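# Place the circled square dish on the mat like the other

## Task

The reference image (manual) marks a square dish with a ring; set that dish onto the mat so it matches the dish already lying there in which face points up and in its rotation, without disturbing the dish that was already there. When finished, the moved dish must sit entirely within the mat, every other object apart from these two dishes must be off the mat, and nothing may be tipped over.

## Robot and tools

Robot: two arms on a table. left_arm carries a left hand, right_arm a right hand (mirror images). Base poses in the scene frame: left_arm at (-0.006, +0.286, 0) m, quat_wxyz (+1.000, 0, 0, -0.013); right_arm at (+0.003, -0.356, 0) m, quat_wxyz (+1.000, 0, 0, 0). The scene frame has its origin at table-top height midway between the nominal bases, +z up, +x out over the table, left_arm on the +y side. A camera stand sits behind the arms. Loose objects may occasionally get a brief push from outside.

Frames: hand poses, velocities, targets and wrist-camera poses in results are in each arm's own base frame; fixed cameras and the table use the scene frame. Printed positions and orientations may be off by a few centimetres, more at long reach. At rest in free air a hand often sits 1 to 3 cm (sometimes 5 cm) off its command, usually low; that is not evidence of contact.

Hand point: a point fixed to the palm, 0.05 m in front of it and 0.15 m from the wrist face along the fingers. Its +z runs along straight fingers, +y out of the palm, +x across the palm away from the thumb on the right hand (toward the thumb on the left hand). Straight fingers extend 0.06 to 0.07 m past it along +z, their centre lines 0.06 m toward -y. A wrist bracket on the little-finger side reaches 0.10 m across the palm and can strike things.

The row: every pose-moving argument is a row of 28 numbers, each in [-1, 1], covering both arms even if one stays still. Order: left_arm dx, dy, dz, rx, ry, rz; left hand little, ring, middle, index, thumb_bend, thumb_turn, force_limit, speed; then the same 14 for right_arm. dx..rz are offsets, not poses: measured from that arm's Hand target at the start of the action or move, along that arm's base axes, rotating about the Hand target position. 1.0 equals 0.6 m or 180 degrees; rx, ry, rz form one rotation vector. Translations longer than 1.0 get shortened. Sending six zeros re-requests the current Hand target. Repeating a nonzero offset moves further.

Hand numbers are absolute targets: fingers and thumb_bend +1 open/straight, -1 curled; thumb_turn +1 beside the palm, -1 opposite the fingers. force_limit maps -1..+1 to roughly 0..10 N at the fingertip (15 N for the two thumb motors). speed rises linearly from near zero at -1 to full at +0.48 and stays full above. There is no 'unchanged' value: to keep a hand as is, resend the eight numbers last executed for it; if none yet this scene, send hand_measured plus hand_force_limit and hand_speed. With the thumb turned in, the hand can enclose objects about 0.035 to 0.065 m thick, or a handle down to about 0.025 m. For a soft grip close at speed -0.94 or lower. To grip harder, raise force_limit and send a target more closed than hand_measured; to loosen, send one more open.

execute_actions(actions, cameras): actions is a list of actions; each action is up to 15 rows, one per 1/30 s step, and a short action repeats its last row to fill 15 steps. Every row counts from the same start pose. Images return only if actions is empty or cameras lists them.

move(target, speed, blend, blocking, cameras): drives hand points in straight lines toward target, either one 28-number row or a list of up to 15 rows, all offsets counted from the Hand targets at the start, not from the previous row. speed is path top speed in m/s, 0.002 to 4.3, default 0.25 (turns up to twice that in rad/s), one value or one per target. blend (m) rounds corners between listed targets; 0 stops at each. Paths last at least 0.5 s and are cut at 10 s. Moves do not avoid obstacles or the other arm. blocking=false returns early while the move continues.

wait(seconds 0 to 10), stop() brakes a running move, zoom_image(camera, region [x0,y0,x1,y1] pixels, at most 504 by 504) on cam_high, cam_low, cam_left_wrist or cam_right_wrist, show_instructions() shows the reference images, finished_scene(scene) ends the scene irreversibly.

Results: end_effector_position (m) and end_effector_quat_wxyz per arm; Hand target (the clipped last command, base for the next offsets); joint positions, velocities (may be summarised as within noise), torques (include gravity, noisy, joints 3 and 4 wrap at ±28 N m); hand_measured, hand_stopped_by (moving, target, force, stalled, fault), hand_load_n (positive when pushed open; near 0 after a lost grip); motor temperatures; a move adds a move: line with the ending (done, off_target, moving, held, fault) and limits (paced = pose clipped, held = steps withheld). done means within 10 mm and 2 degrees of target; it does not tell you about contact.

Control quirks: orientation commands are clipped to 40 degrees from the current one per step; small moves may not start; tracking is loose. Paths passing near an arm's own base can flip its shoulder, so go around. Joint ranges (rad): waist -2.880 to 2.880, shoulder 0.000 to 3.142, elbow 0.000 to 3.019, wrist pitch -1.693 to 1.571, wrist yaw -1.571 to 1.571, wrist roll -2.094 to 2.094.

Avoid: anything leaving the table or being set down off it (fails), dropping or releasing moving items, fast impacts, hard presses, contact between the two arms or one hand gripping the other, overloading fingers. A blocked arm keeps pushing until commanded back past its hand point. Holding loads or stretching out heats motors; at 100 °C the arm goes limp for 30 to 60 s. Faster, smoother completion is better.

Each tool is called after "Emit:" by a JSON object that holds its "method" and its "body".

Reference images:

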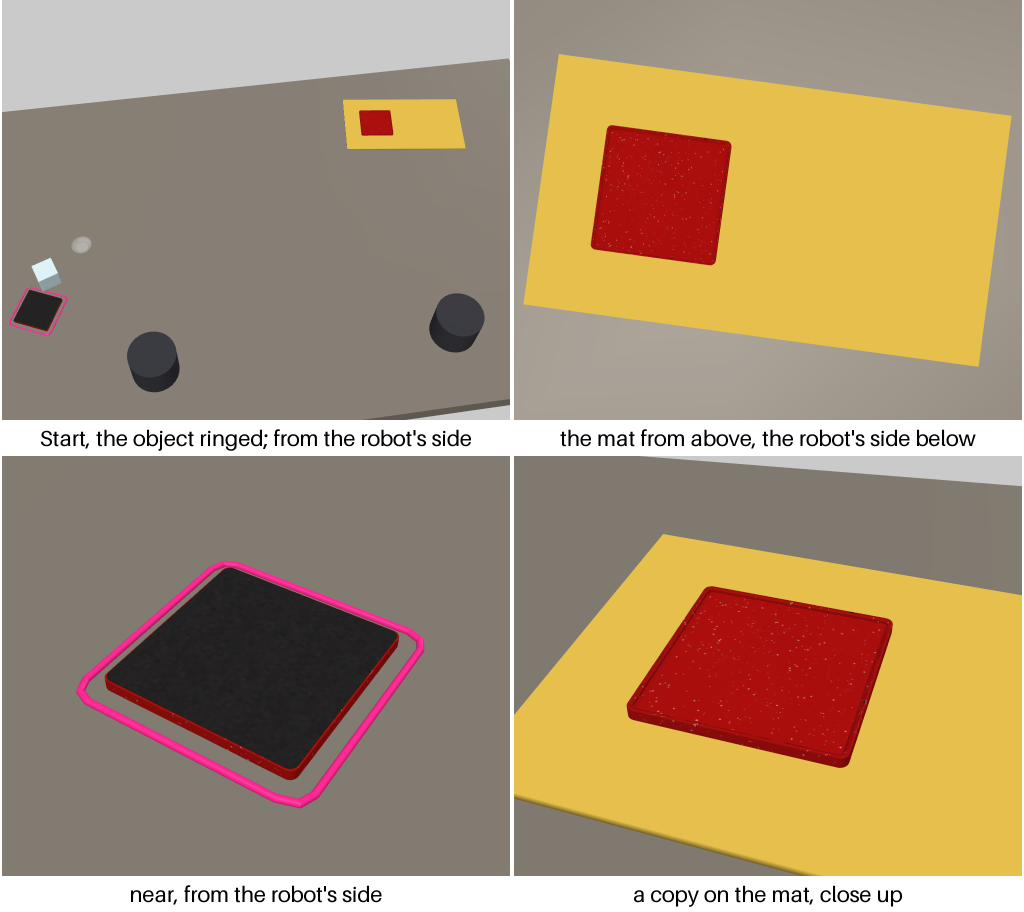

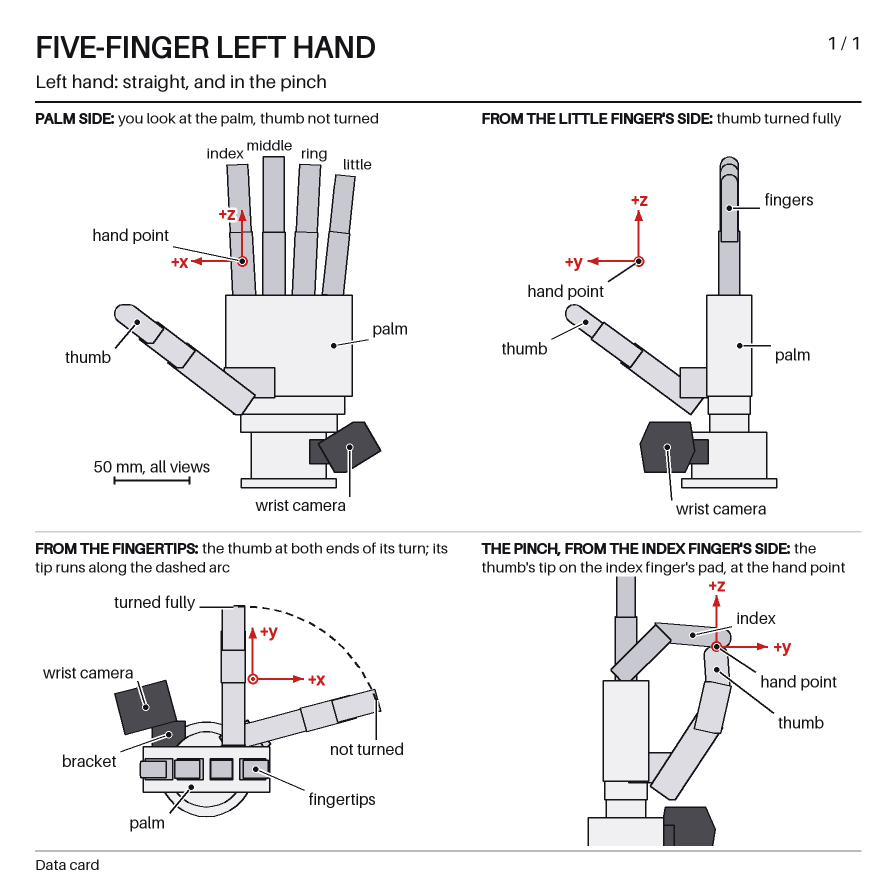

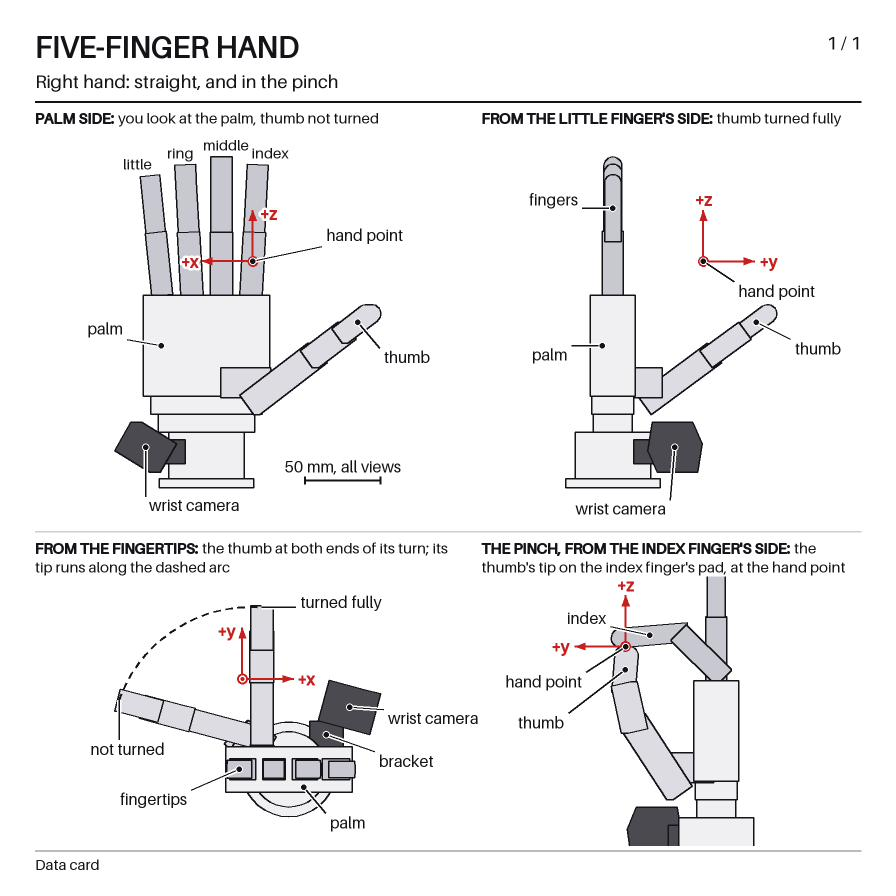

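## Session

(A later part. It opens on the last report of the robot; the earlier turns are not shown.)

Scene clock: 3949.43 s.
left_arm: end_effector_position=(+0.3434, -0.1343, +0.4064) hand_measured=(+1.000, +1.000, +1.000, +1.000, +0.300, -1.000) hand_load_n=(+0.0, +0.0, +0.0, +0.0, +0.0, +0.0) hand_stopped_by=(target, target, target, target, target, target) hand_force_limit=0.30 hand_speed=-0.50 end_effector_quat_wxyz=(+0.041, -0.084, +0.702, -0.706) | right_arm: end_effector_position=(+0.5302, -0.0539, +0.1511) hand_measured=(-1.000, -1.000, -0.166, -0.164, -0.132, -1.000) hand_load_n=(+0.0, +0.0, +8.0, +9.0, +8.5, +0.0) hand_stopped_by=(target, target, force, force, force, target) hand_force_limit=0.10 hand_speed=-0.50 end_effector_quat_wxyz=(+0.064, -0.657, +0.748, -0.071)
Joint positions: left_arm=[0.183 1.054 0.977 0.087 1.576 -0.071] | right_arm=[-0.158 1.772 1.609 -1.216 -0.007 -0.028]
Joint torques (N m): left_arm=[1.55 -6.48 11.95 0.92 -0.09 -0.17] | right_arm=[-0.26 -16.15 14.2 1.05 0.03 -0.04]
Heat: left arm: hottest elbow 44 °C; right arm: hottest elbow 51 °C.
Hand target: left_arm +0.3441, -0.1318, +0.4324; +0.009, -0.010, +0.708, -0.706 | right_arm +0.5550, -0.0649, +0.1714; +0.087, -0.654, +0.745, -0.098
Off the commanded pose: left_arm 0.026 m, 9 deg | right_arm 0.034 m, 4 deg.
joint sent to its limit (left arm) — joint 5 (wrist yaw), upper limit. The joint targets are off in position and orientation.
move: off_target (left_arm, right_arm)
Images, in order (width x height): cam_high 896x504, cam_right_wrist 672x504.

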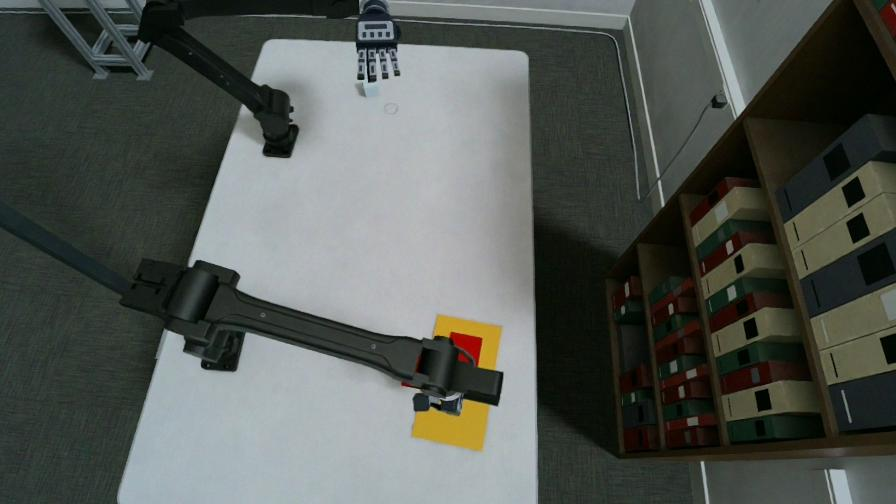

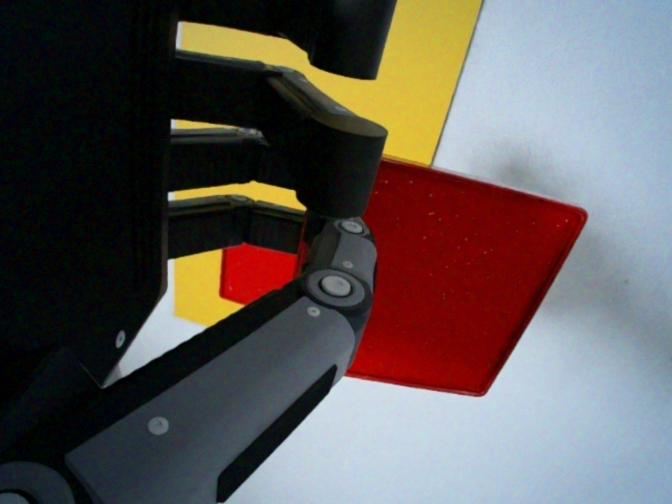

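Emit:
{"method": "move", "body": {"target": [0,0,0,0,0,0,1,1,1,1,0.3,-1,0.3,-0.5,0.1,-0.0917,-0.1,0,0,0,-1,-1,-0.5,-0.52,-0.4,-1,0.1,-0.5], "speed": 0.1, "cameras": ["cam_right_wrist", "cam_high", "cam_low"]}}

Emit:
{"method": "zoom_image", "body": {"camera": "cam_high", "region": [380, 300, 520, 460]}}

Emit:
{"method": "zoom_image", "body": {"camera": "cam_low", "region": [330, 150, 450, 270]}}

Scene clock: 4028.80 s.
left_arm: end_effector_position=(+0.3434, -0.1343, +0.4064) hand_measured=(+1.000, +1.000, +1.000, +1.000, +0.300, -1.000) hand_load_n=(+0.0, +0.0, +0.0, +0.0, +0.0, +0.0) hand_stopped_by=(target, target, target, target, target, target) hand_force_limit=0.30 hand_speed=-0.50 end_effector_quat_wxyz=(+0.041, -0.084, +0.702, -0.706) | right_arm: end_effector_position=(+0.5914, -0.1103, +0.0911) hand_measured=(-1.000, -1.000, -0.166, -0.164, -0.132, -1.000) hand_load_n=(+0.0, +0.0, +8.0, +9.0, +8.5, +0.0) hand_stopped_by=(target, target, force, force, force, target) hand_force_limit=0.10 hand_speed=-0.50 end_effector_quat_wxyz=(+0.064, -0.655, +0.749, -0.073)
Joint positions: left_arm=[0.183 1.054 0.977 0.087 1.576 -0.071] | right_arm=[-0.232 1.99 1.772 -1.158 -0.02 -0.095]
Joint torques (N m): left_arm=[1.61 -6.48 11.95 0.92 -0.09 -0.17] | right_arm=[-0.21 -18.96 14 0.88 -0.16 -0.04]
Heat: left arm: hottest elbow 44 °C; right arm: hottest elbow 53 °C.
Hand target: left_arm +0.3441, -0.1318, +0.4324; +0.009, -0.010, +0.708, -0.706 | right_arm +0.6150, -0.1200, +0.1114; +0.087, -0.654, +0.745, -0.098
Off the commanded pose: left_arm 0.026 m, 9 deg | right_arm 0.033 m, 4 deg.
joint sent to its limit (left arm) — joint 5 (wrist yaw), upper limit. The joint targets are off in position and orientation.
move: off_target (left_arm, right_arm)
Images, in order (width x height): cam_high 896x504, cam_low 896x504, cam_right_wrist 672x504.

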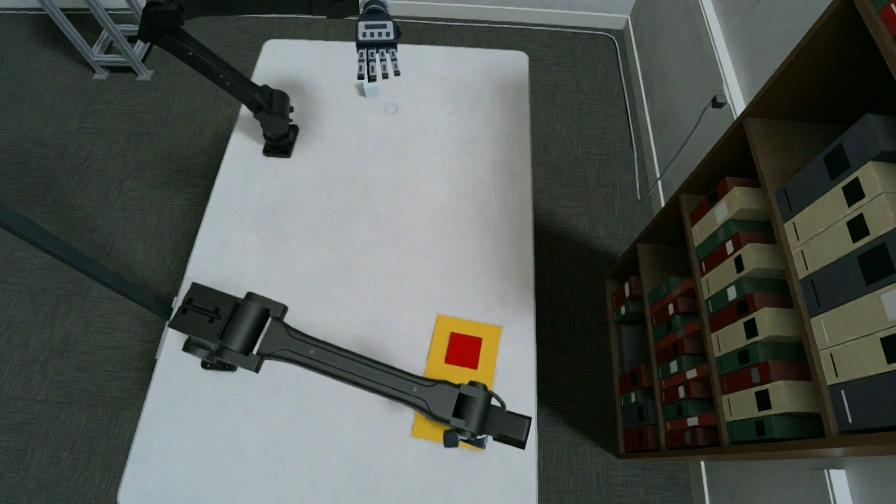

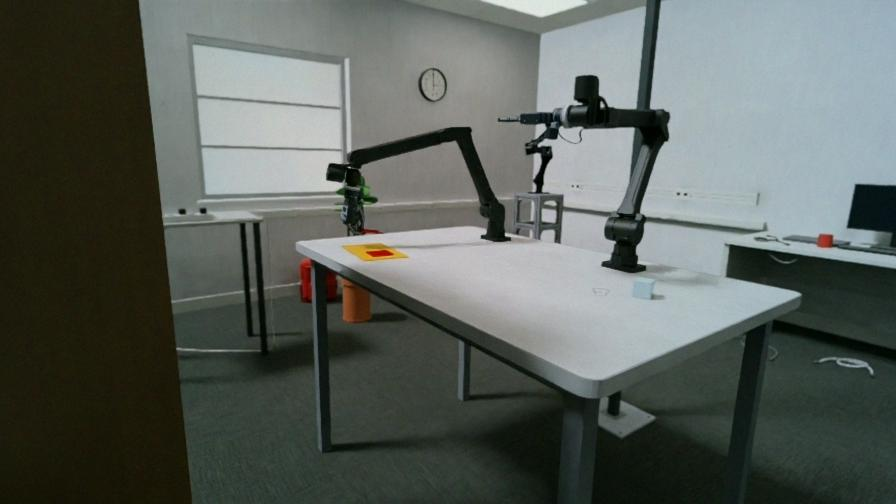

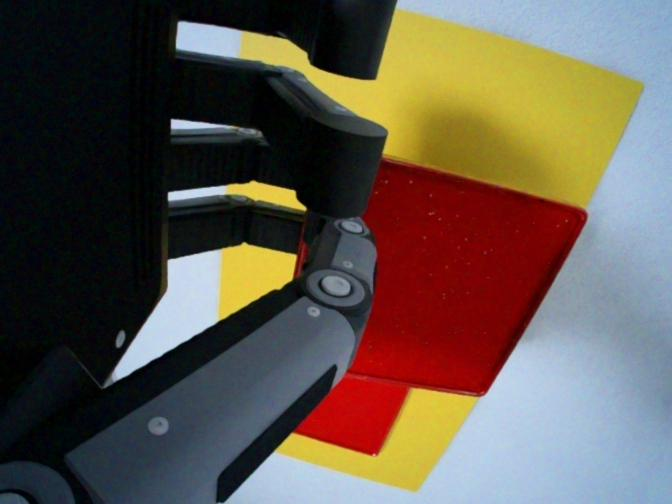

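Scaled by 3.150 from the camera's 896x504 image, which has a finer 1280x720 frame.

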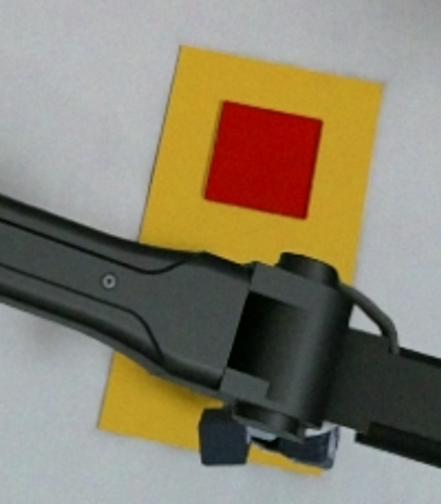

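Scaled by 4.200 from the camera's 896x504 image, which has a finer 1280x720 frame.

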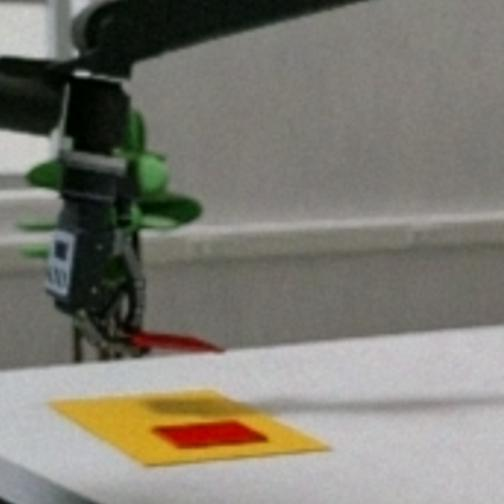

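Emit:
{"method": "move", "body": {"target": [0,0,0,0,0,0,1,1,1,1,0.3,-1,0.3,-0.5,0,0,-0.042,0,0,0,-1,-1,-0.5,-0.52,-0.4,-1,0.1,-0.5], "speed": 0.05, "cameras": ["cam_right_wrist", "cam_low"]}}

Emit:
{"method": "zoom_image", "body": {"camera": "cam_low", "region": [330, 190, 430, 270]}}

Scene clock: 4069.73 s.
left_arm: end_effector_position=(+0.3434, -0.1343, +0.4064) hand_measured=(+1.000, +1.000, +1.000, +1.000, +0.300, -1.000) hand_load_n=(+0.0, +0.0, +0.0, +0.0, +0.0, +0.0) hand_stopped_by=(target, target, target, target, target, target) hand_force_limit=0.30 hand_speed=-0.50 end_effector_quat_wxyz=(+0.041, -0.084, +0.702, -0.706) | right_arm: end_effector_position=(+0.6047, -0.1135, +0.0818) hand_measured=(-1.000, -1.000, -0.166, -0.164, -0.132, -1.000) hand_load_n=(+0.0, +0.0, +8.0, +9.0, +8.5, +0.0) hand_stopped_by=(target, target, force, force, force, target) hand_force_limit=0.10 hand_speed=-0.50 end_effector_quat_wxyz=(+0.075, -0.654, +0.748, -0.088)
Joint positions: left_arm=[0.183 1.054 0.977 0.087 1.576 -0.071] | right_arm=[-0.232 2.006 1.772 -1.106 -0.02 -0.095]
Joint torques (N m): left_arm=[1.55 -6.48 11.96 0.94 -0.09 -0.17] | right_arm=[-0.21 -19.14 10.29 1.2 -0.16 -0.02]
Heat: left arm: hottest elbow 45 °C; right arm: hottest elbow 54 °C.
Hand target: left_arm +0.3441, -0.1318, +0.4324; +0.009, -0.010, +0.708, -0.706 | right_arm +0.6150, -0.1200, +0.0862; +0.087, -0.654, +0.745, -0.098
Off the commanded pose: left_arm 0.026 m, 9 deg | right_arm 0.013 m, 2 deg.
joint sent to its limit (left arm) — joint 5 (wrist yaw), upper limit. The joint targets are off in position and orientation.
move: off_target (left_arm, right_arm)
Images, in order (width x height): cam_low 896x504, cam_right_wrist 672x504.

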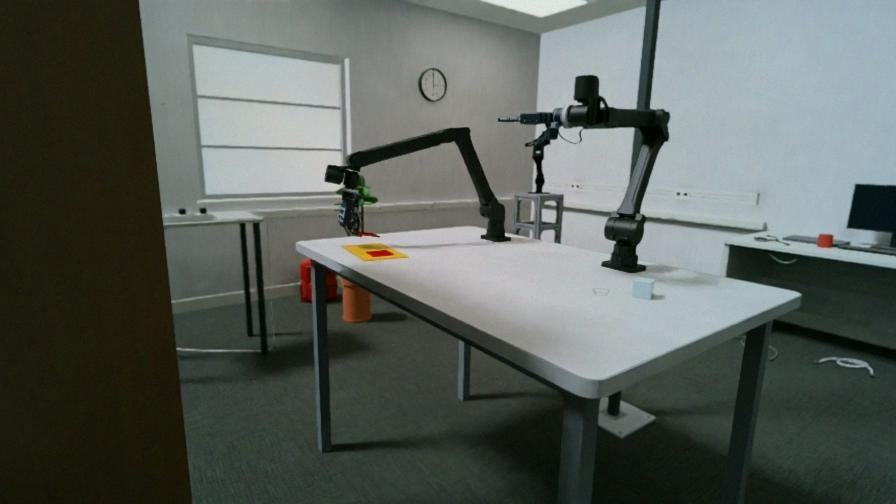

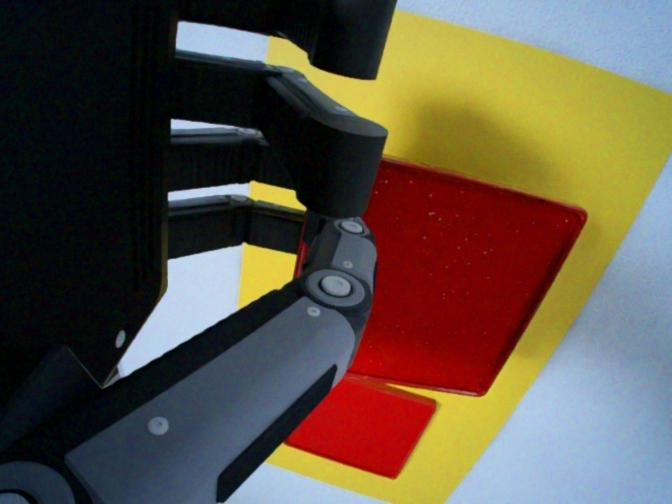

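Scaled by 5.040 from the camera's 896x504 image, which has a finer 1280x720 frame.

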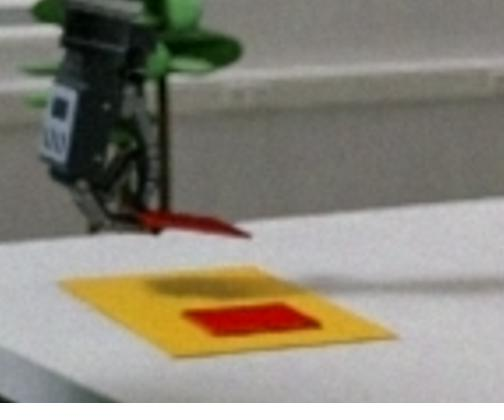

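Emit:
{"method": "move", "body": {"target": [0,0,0,0,0,0,1,1,1,1,0.3,-1,0.3,-0.5,-0.02,0,-0.045,0,0,0,-1,-1,-0.5,-0.52,-0.4,-1,0.1,-0.5], "speed": 0.05, "cameras": ["cam_right_wrist", "cam_low"]}}

Emit:
{"method": "zoom_image", "body": {"camera": "cam_low", "region": [330, 190, 430, 270]}}

Scene clock: 4116.63 s.
left_arm: end_effector_position=(+0.3434, -0.1343, +0.4064) hand_measured=(+1.000, +1.000, +1.000, +1.000, +0.300, -1.000) hand_load_n=(+0.0, +0.0, +0.0, +0.0, +0.0, +0.0) hand_stopped_by=(target, target, target, target, target, target) hand_force_limit=0.30 hand_speed=-0.50 end_effector_quat_wxyz=(+0.041, -0.084, +0.702, -0.706) | right_arm: end_effector_position=(+0.5960, -0.1114, +0.0519) hand_measured=(-1.000, -1.000, -0.166, -0.164, -0.132, -1.000) hand_load_n=(+0.0, +0.0, +8.5, +9.0, +8.5, +0.0) hand_stopped_by=(target, target, force, force, force, target) hand_force_limit=0.10 hand_speed=-0.50 end_effector_quat_wxyz=(+0.075, -0.656, +0.746, -0.087)
Joint positions: left_arm=[0.183 1.054 0.977 0.087 1.576 -0.071] | right_arm=[-0.232 2.006 1.69 -1.026 -0.021 -0.1]
Joint torques (N m): left_arm=[1.61 -6.48 11.95 0.92 -0.09 -0.17] | right_arm=[-0.32 -19.72 9.17 1.14 -0.16 -0.02]
Heat: left arm: hottest elbow 45 °C; right arm: hottest elbow 50 °C.
Hand target: left_arm +0.3441, -0.1318, +0.4324; +0.009, -0.010, +0.708, -0.706 | right_arm +0.6030, -0.1200, +0.0592; +0.087, -0.654, +0.745, -0.098
Off the commanded pose: left_arm 0.026 m, 9 deg | right_arm 0.013 m, 2 deg.
joint sent to its limit (left arm) — joint 5 (wrist yaw), upper limit. The joint targets are off in position and orientation.
move: off_target (left_arm, right_arm)
Images, in order (width x height): cam_low 896x504, cam_right_wrist 672x504.

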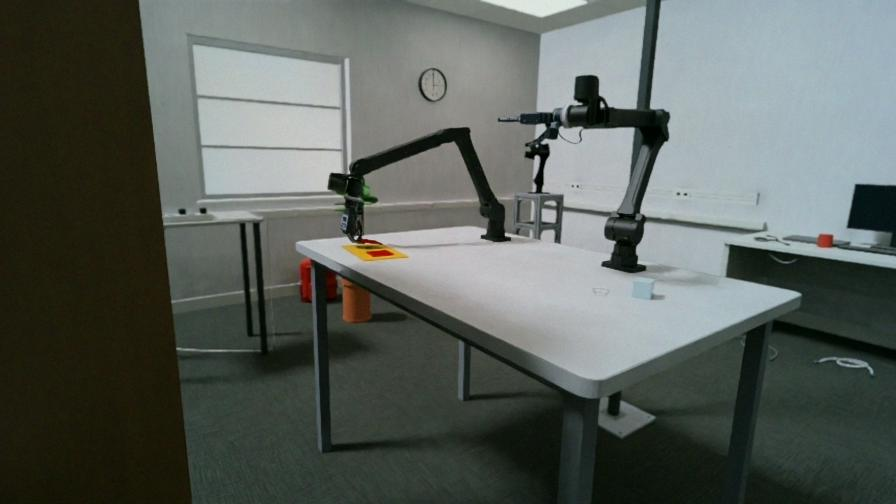

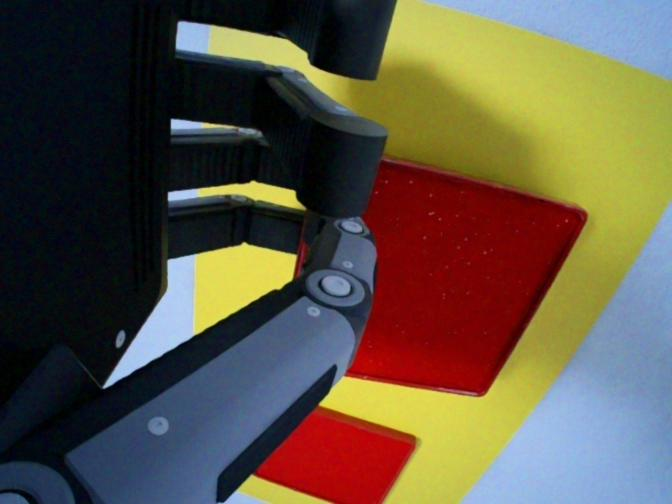

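Scaled by 5.040 from the camera's 896x504 image, which has a finer 1280x720 frame.

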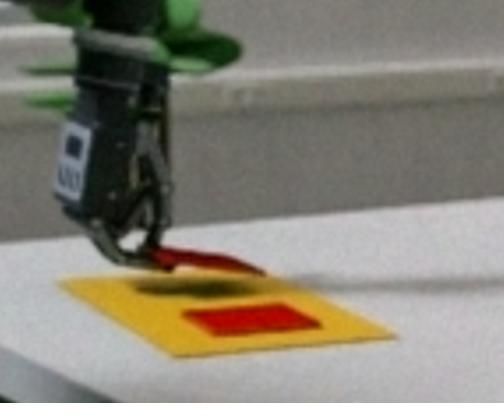

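Emit:
{"method": "move", "body": {"target": [0,0,0,0,0,0,1,1,1,1,0.3,-1,0.3,-0.5,-0.005,0,-0.025,0,0,0,-1,-1,-0.5,-0.52,-0.4,-1,0.1,-0.5], "speed": 0.04, "cameras": ["cam_right_wrist", "cam_low"]}}

Emit:
{"method": "zoom_image", "body": {"camera": "cam_low", "region": [330, 190, 430, 270]}}

Scene clock: 4135.20 s.
left_arm: end_effector_position=(+0.3434, -0.1343, +0.4064) hand_measured=(+1.000, +1.000, +1.000, +1.000, +0.300, -1.000) hand_load_n=(+0.0, +0.0, +0.0, -0.5, +0.0, +0.0) hand_stopped_by=(target, target, target, target, target, target) hand_force_limit=0.30 hand_speed=-0.50 end_effector_quat_wxyz=(+0.041, -0.084, +0.702, -0.706) | right_arm: end_effector_position=(+0.5927, -0.1107, +0.0397) hand_measured=(-1.000, -1.000, -0.166, -0.164, -0.132, -1.000) hand_load_n=(+0.0, +0.0, +8.0, +9.0, +8.5, +0.0) hand_stopped_by=(target, target, force, force, force, target) hand_force_limit=0.10 hand_speed=-0.50 end_effector_quat_wxyz=(+0.076, -0.656, +0.746, -0.088)
Joint positions: left_arm=[0.183 1.054 0.977 0.087 1.576 -0.071] | right_arm=[-0.232 2.006 1.657 -0.989 -0.021 -0.101]
Joint torques (N m): left_arm=[1.55 -6.48 11.95 0.92 -0.09 -0.17] | right_arm=[-0.32 -19.31 9.03 1.18 -0.16 -0.03]
Heat: left arm: hottest elbow 45 °C; right arm: hottest elbow 49 °C.
Hand target: left_arm +0.3441, -0.1318, +0.4324; +0.009, -0.010, +0.708, -0.706 | right_arm +0.6000, -0.1200, +0.0442; +0.087, -0.654, +0.745, -0.098
Off the commanded pose: left_arm 0.026 m, 9 deg | right_arm 0.013 m, 2 deg.
joint sent to its limit (left arm) — joint 5 (wrist yaw), upper limit. The joint targets are off in position and orientation.
move: off_target (left_arm, right_arm)
Images, in order (width x height): cam_low 896x504, cam_right_wrist 672x504.

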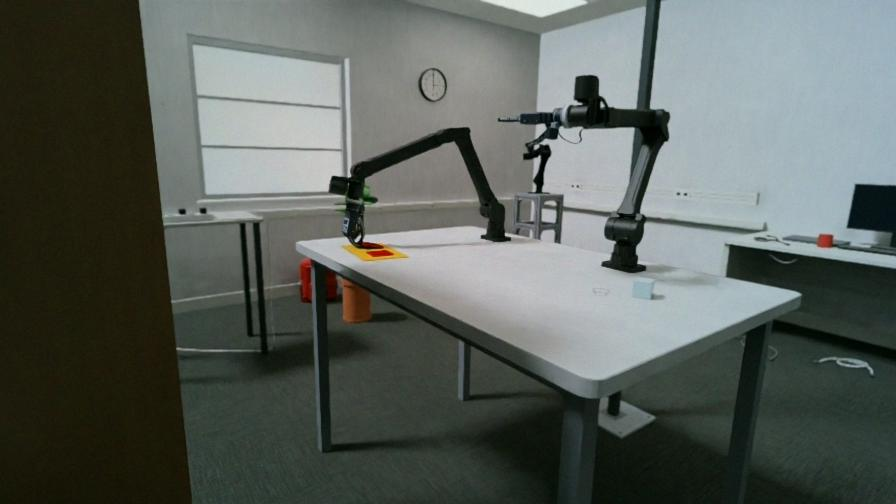

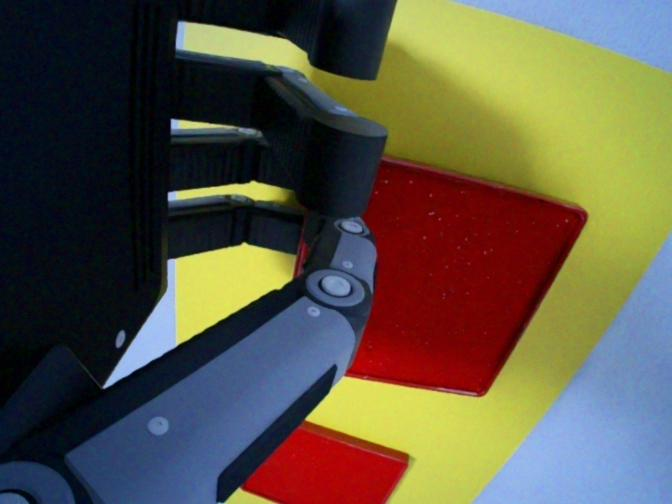

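Scaled by 5.040 from the camera's 896x504 image, which has a finer 1280x720 frame.

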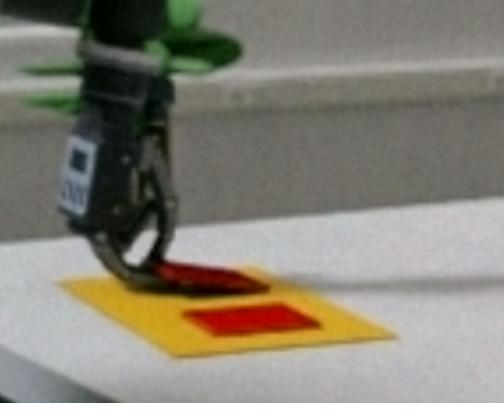

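Emit:
{"method": "move", "body": {"target": [0,0,0,0,0,0,1,1,1,1,0.3,-1,0.3,-0.5,-0.005,0,0.008,-0.0065,-0.05,0,-1,-1,-0.5,-0.52,-0.4,-1,0.1,-0.5], "speed": 0.04, "cameras": ["cam_right_wrist", "cam_low"]}}

Emit:
{"method": "zoom_image", "body": {"camera": "cam_low", "region": [330, 190, 430, 270]}}

Scene clock: 4294.47 s.
left_arm: end_effector_position=(+0.3434, -0.1343, +0.4064) hand_measured=(+1.000, +1.000, +1.000, +1.000, +0.300, -1.000) hand_load_n=(+0.0, +0.0, +0.0, +0.0, +0.0, +0.0) hand_stopped_by=(target, target, target, target, target, target) hand_force_limit=0.30 hand_speed=-0.50 end_effector_quat_wxyz=(+0.041, -0.084, +0.702, -0.706) | right_arm: end_effector_position=(+0.5923, -0.1109, +0.0385) hand_measured=(-1.000, -1.000, -0.166, -0.164, -0.132, -1.000) hand_load_n=(+0.5, +0.0, +11.0, +9.5, +5.5, -0.5) hand_stopped_by=(target, target, force, force, force, target) hand_force_limit=0.10 hand_speed=-0.50 end_effector_quat_wxyz=(+0.126, -0.647, +0.739, -0.142)
Joint positions: left_arm=[0.183 1.054 0.977 0.087 1.576 -0.071] | right_arm=[-0.239 1.911 1.493 -0.773 -0.043 -0.098]
Joint torques (N m): left_arm=[1.61 -6.53 11.95 0.91 -0.09 -0.17] | right_arm=[-0.32 -19.43 7.94 1.69 -0.15 -0.03]
Motor temperatures (°C): left_arm=[23 28 45 23 23 25] | right_arm=[22 31 46 22 24 26]
Heat: left arm: hottest elbow 45 °C; right arm: hottest elbow 46 °C.
Hand target: left_arm +0.3441, -0.1318, +0.4324; +0.009, -0.010, +0.708, -0.706 | right_arm +0.5970, -0.1200, +0.0490; +0.138, -0.645, +0.735, -0.157
Off the commanded pose: left_arm 0.026 m, 9 deg | right_arm 0.015 m, 2 deg.
joint sent to its limit (left arm) — joint 5 (wrist yaw), upper limit. The joint targets are off in position and orientation.
move: off_target (left_arm, right_arm)
Images, in order (width x height): cam_low 896x504, cam_right_wrist 672x504.

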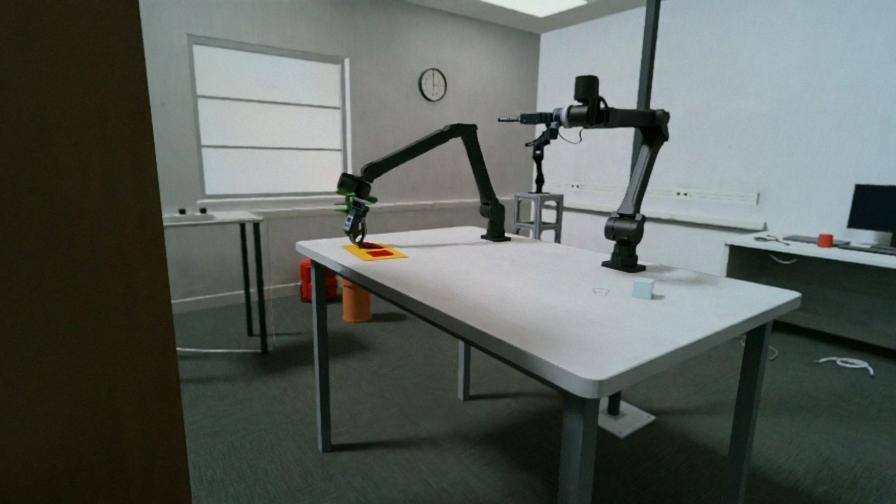

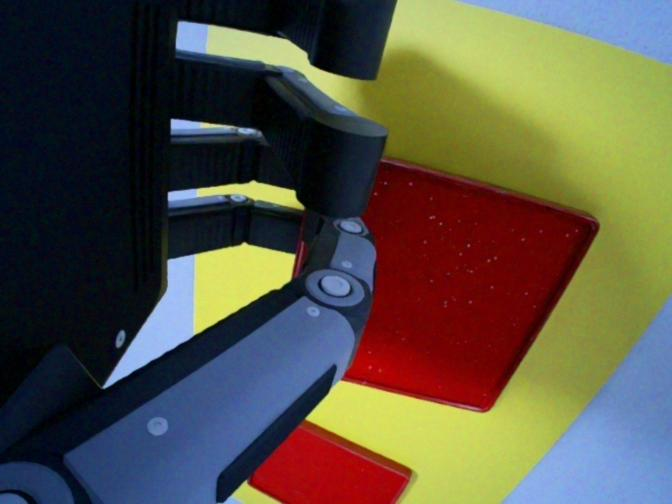

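Scaled by 5.040 from the camera's 896x504 image, which has a finer 1280x720 frame.

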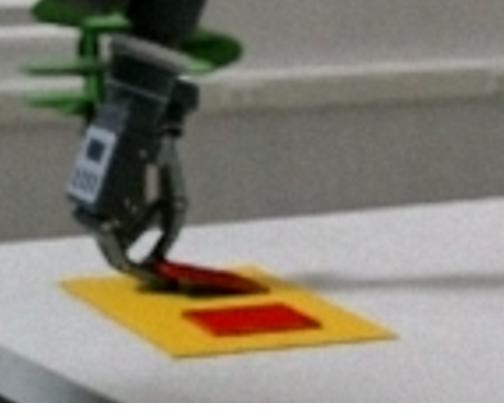

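Emit:
{"method": "move", "body": {"target": [0,0,0,0,0,0,1,1,1,1,0.3,-1,0.3,-0.5,0,0,0.02,0,0,0,-1,-1,-0.5,-0.52,-0.4,-1,0.1,-0.5], "speed": 0.04, "cameras": ["cam_right_wrist", "cam_low"]}}

Emit:
{"method": "zoom_image", "body": {"camera": "cam_low", "region": [330, 190, 430, 270]}}

Scene clock: 4312.57 s.
left_arm: end_effector_position=(+0.3434, -0.1343, +0.4064) hand_measured=(+1.000, +1.000, +1.000, +1.000, +0.300, -1.000) hand_load_n=(+0.0, +0.0, +0.0, +0.0, +0.0, +0.0) hand_stopped_by=(target, target, target, target, target, target) hand_force_limit=0.30 hand_speed=-0.50 end_effector_quat_wxyz=(+0.041, -0.084, +0.702, -0.706) | right_arm: end_effector_position=(+0.5925, -0.1110, +0.0403) hand_measured=(-1.000, -1.000, -0.166, -0.164, -0.132, -1.000) hand_load_n=(+0.0, +0.0, +11.0, +9.0, +5.5, -0.5) hand_stopped_by=(target, target, force, force, force, target) hand_force_limit=0.10 hand_speed=-0.50 end_effector_quat_wxyz=(+0.127, -0.647, +0.739, -0.143)
Joint positions: left_arm=[0.183 1.054 0.977 0.087 1.576 -0.071] | right_arm=[-0.239 1.907 1.493 -0.773 -0.043 -0.098]
Joint torques (N m): left_arm=[1.55 -6.53 11.95 0.94 -0.09 -0.17] | right_arm=[-0.44 -20.01 9.31 0.69 -0.15 -0.04]
Heat: left arm: hottest elbow 45 °C; right arm: hottest elbow 44 °C.
Hand target: left_arm +0.3441, -0.1318, +0.4324; +0.009, -0.010, +0.708, -0.706 | right_arm +0.5970, -0.1200, +0.0610; +0.138, -0.645, +0.735, -0.157
Off the commanded pose: left_arm 0.026 m, 9 deg | right_arm 0.023 m, 2 deg.
joint sent to its limit (left arm) — joint 5 (wrist yaw), upper limit. The joint targets are off in position and orientation.
move: off_target (left_arm, right_arm)
Images, in order (width x height): cam_low 896x504, cam_right_wrist 672x504.

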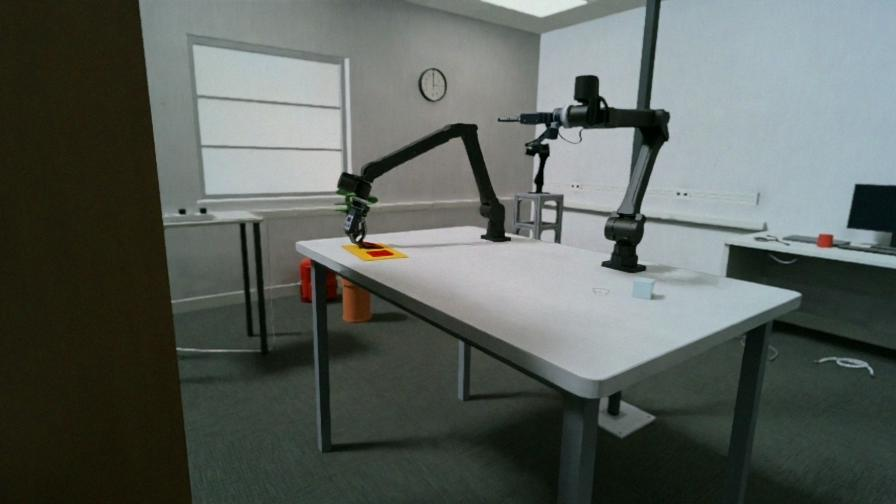

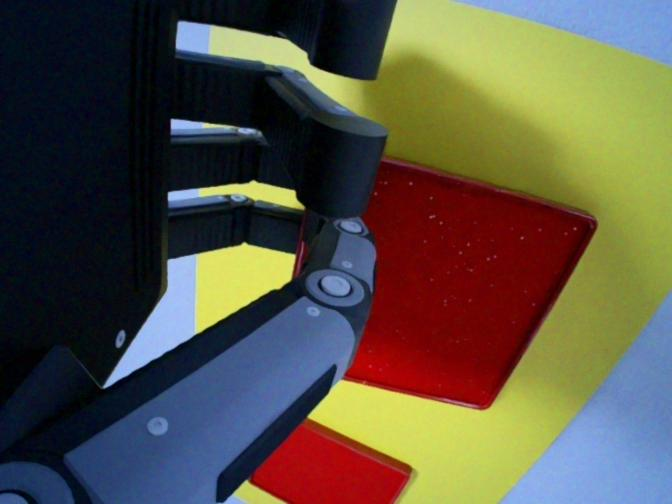

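Scaled by 5.040 from the camera's 896x504 image, which has a finer 1280x720 frame.

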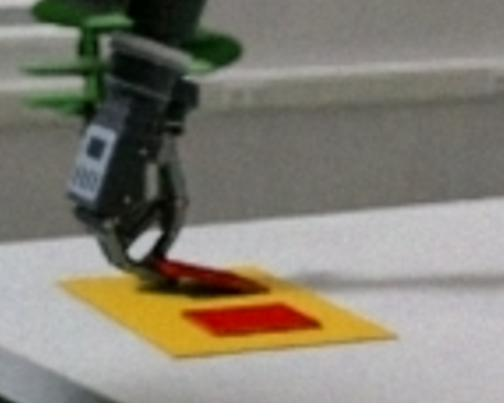

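Emit:
{"method": "move", "body": {"target": [0,0,0,0,0,0,1,1,1,1,0.3,-1,0.3,-0.5,0,0,0.015,0,0,0,-1,-1,-0.5,-0.52,-0.4,-1,0.1,-0.5], "speed": 0.05, "cameras": ["cam_right_wrist", "cam_low"]}}

Emit:
{"method": "zoom_image", "body": {"camera": "cam_low", "region": [330, 190, 430, 270]}}

Scene clock: 4318.60 s.
left_arm: end_effector_position=(+0.3434, -0.1343, +0.4064) hand_measured=(+1.000, +1.000, +1.000, +1.000, +0.300, -1.000) hand_load_n=(+0.0, +0.0, +0.0, +0.0, +0.0, +0.0) hand_stopped_by=(target, target, target, target, target, target) hand_force_limit=0.30 hand_speed=-0.50 end_effector_quat_wxyz=(+0.041, -0.084, +0.702, -0.706) | right_arm: end_effector_position=(+0.5881, -0.1100, +0.0431) hand_measured=(-1.000, -1.000, -0.166, -0.164, -0.132, -1.000) hand_load_n=(+0.0, +0.0, +8.5, +8.0, +7.0, -0.5) hand_stopped_by=(target, target, force, force, force, target) hand_force_limit=0.10 hand_speed=-0.50 end_effector_quat_wxyz=(+0.123, -0.648, +0.739, -0.138)
Joint positions: left_arm=[0.183 1.054 0.977 0.087 1.576 -0.071] | right_arm=[-0.239 1.901 1.493 -0.791 -0.043 -0.1]
Joint torques (N m): left_arm=[1.55 -6.53 11.96 0.92 -0.09 -0.17] | right_arm=[-0.38 -20.19 10.37 0.54 -0.14 -0.03]
Heat: left arm: hottest elbow 46 °C; right arm: hottest elbow 44 °C.
Hand target: left_arm +0.3441, -0.1318, +0.4324; +0.009, -0.010, +0.708, -0.706 | right_arm +0.5970, -0.1200, +0.0700; +0.138, -0.645, +0.735, -0.157
Off the commanded pose: left_arm 0.026 m, 9 deg | right_arm 0.030 m, 3 deg.
joint sent to its limit (left arm) — joint 5 (wrist yaw), upper limit. The joint targets are off in position and orientation.
move: off_target (left_arm, right_arm)
Images, in order (width x height): cam_low 896x504, cam_right_wrist 672x504.

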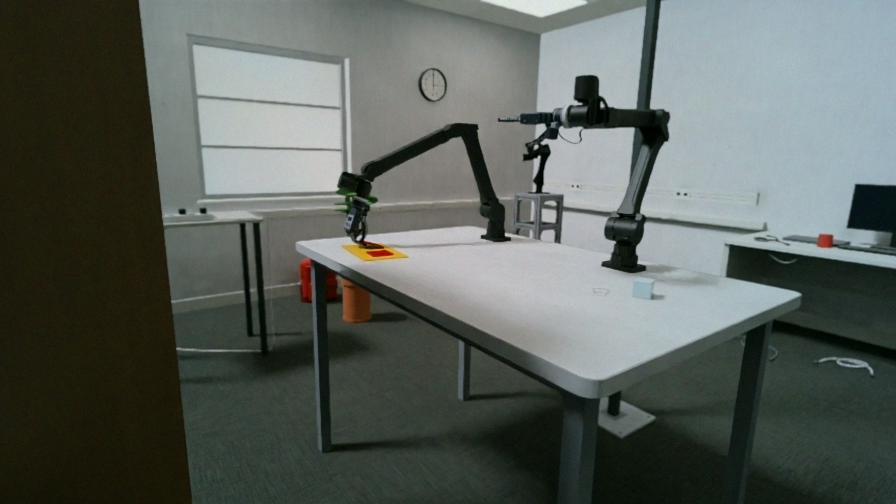

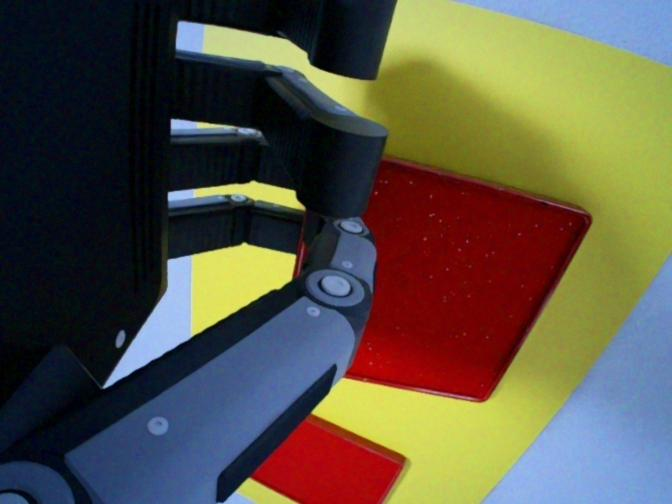

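Scaled by 5.040 from the camera's 896x504 image, which has a finer 1280x720 frame.

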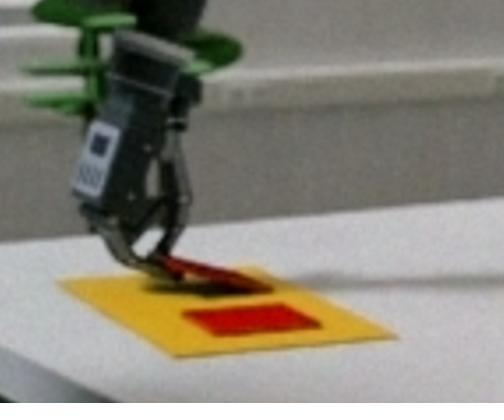

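Emit:
{"method": "move", "body": {"target": [[0,0,0,0,0,0,1,1,1,1,0.3,-1,0.3,-0.5,0,0,0,0,0,0,-1,-1,-0.5,-0.52,0.0,-1,0.1,-0.9],[0,0,0,0,0,0,1,1,1,1,0.3,-1,0.3,-0.5,0,0,0,0,0,0,-1,-1,-0.5,-0.52,0.8,-1,0.1,-0.5]], "speed": 0.05, "cameras": ["cam_right_wrist", "cam_low"]}}

Emit:
{"method": "zoom_image", "body": {"camera": "cam_low", "region": [330, 190, 430, 270]}}

Scene clock: 4331.90 s.
left_arm: end_effector_position=(+0.3434, -0.1343, +0.4064) hand_measured=(+1.000, +1.000, +1.000, +1.000, +0.300, -1.000) hand_load_n=(+0.0, +0.0, +0.0, +0.0, +0.0, +0.0) hand_stopped_by=(target, target, target, target, target, target) hand_force_limit=0.30 hand_speed=-0.50 end_effector_quat_wxyz=(+0.041, -0.084, +0.702, -0.706) | right_arm: end_effector_position=(+0.5883, -0.1099, +0.0440) hand_measured=(-1.000, -1.000, -0.166, -0.166, +0.800, -1.000) hand_load_n=(+0.0, +0.0, +0.0, +1.0, +0.0, +0.0) hand_stopped_by=(target, target, force, force, target, target) hand_force_limit=0.10 hand_speed=-0.50 end_effector_quat_wxyz=(+0.124, -0.647, +0.739, -0.139)
Joint positions: left_arm=[0.183 1.054 0.977 0.087 1.576 -0.071] | right_arm=[-0.239 1.9 1.493 -0.791 -0.043 -0.098]
Joint torques (N m): left_arm=[1.61 -6.48 11.95 0.91 -0.09 -0.17] | right_arm=[-0.38 -20.01 10.37 0.55 -0.15 -0.02]
Heat: left arm: hottest elbow 46 °C; right arm: hottest elbow 44 °C.
Hand target: left_arm +0.3441, -0.1318, +0.4324; +0.009, -0.010, +0.708, -0.706 | right_arm +0.5970, -0.1200, +0.0700; +0.138, -0.645, +0.735, -0.157
Off the commanded pose: left_arm 0.026 m, 9 deg | right_arm 0.029 m, 3 deg.
joint sent to its limit (left arm) — joint 5 (wrist yaw), upper limit. The joint targets are off in position and orientation.
move: off_target (left_arm, right_arm); target 2's new numbers were sent with right_arm's hand 0.029 m and 3 deg from that target
Images, in order (width x height): cam_low 896x504, cam_right_wrist 672x504.

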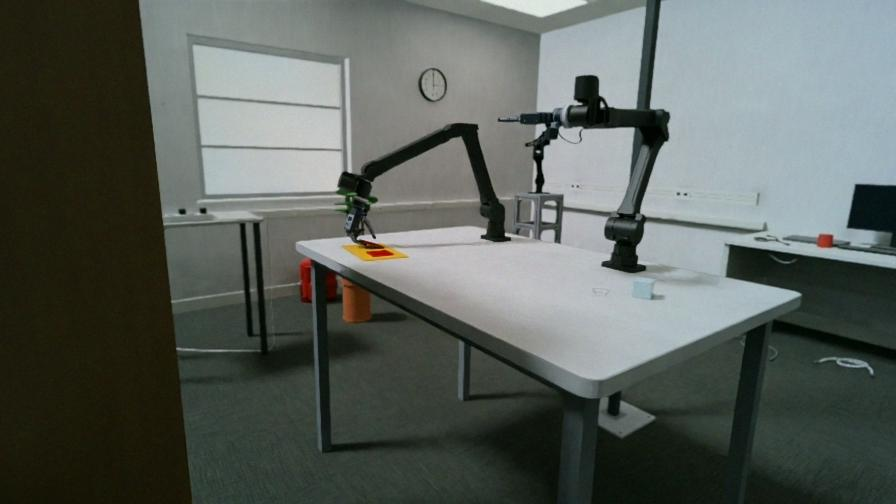

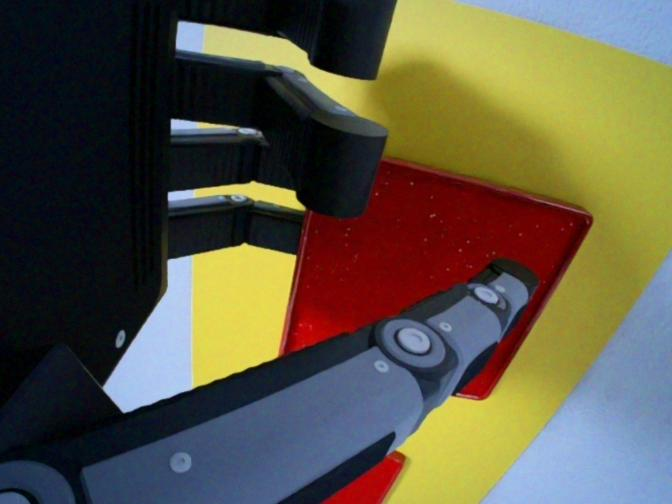

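Scaled by 5.040 from the camera's 896x504 image, which has a finer 1280x720 frame.

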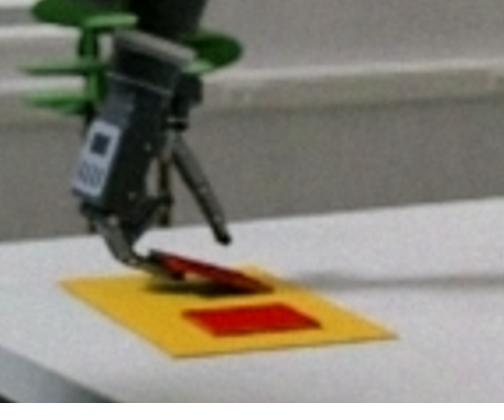

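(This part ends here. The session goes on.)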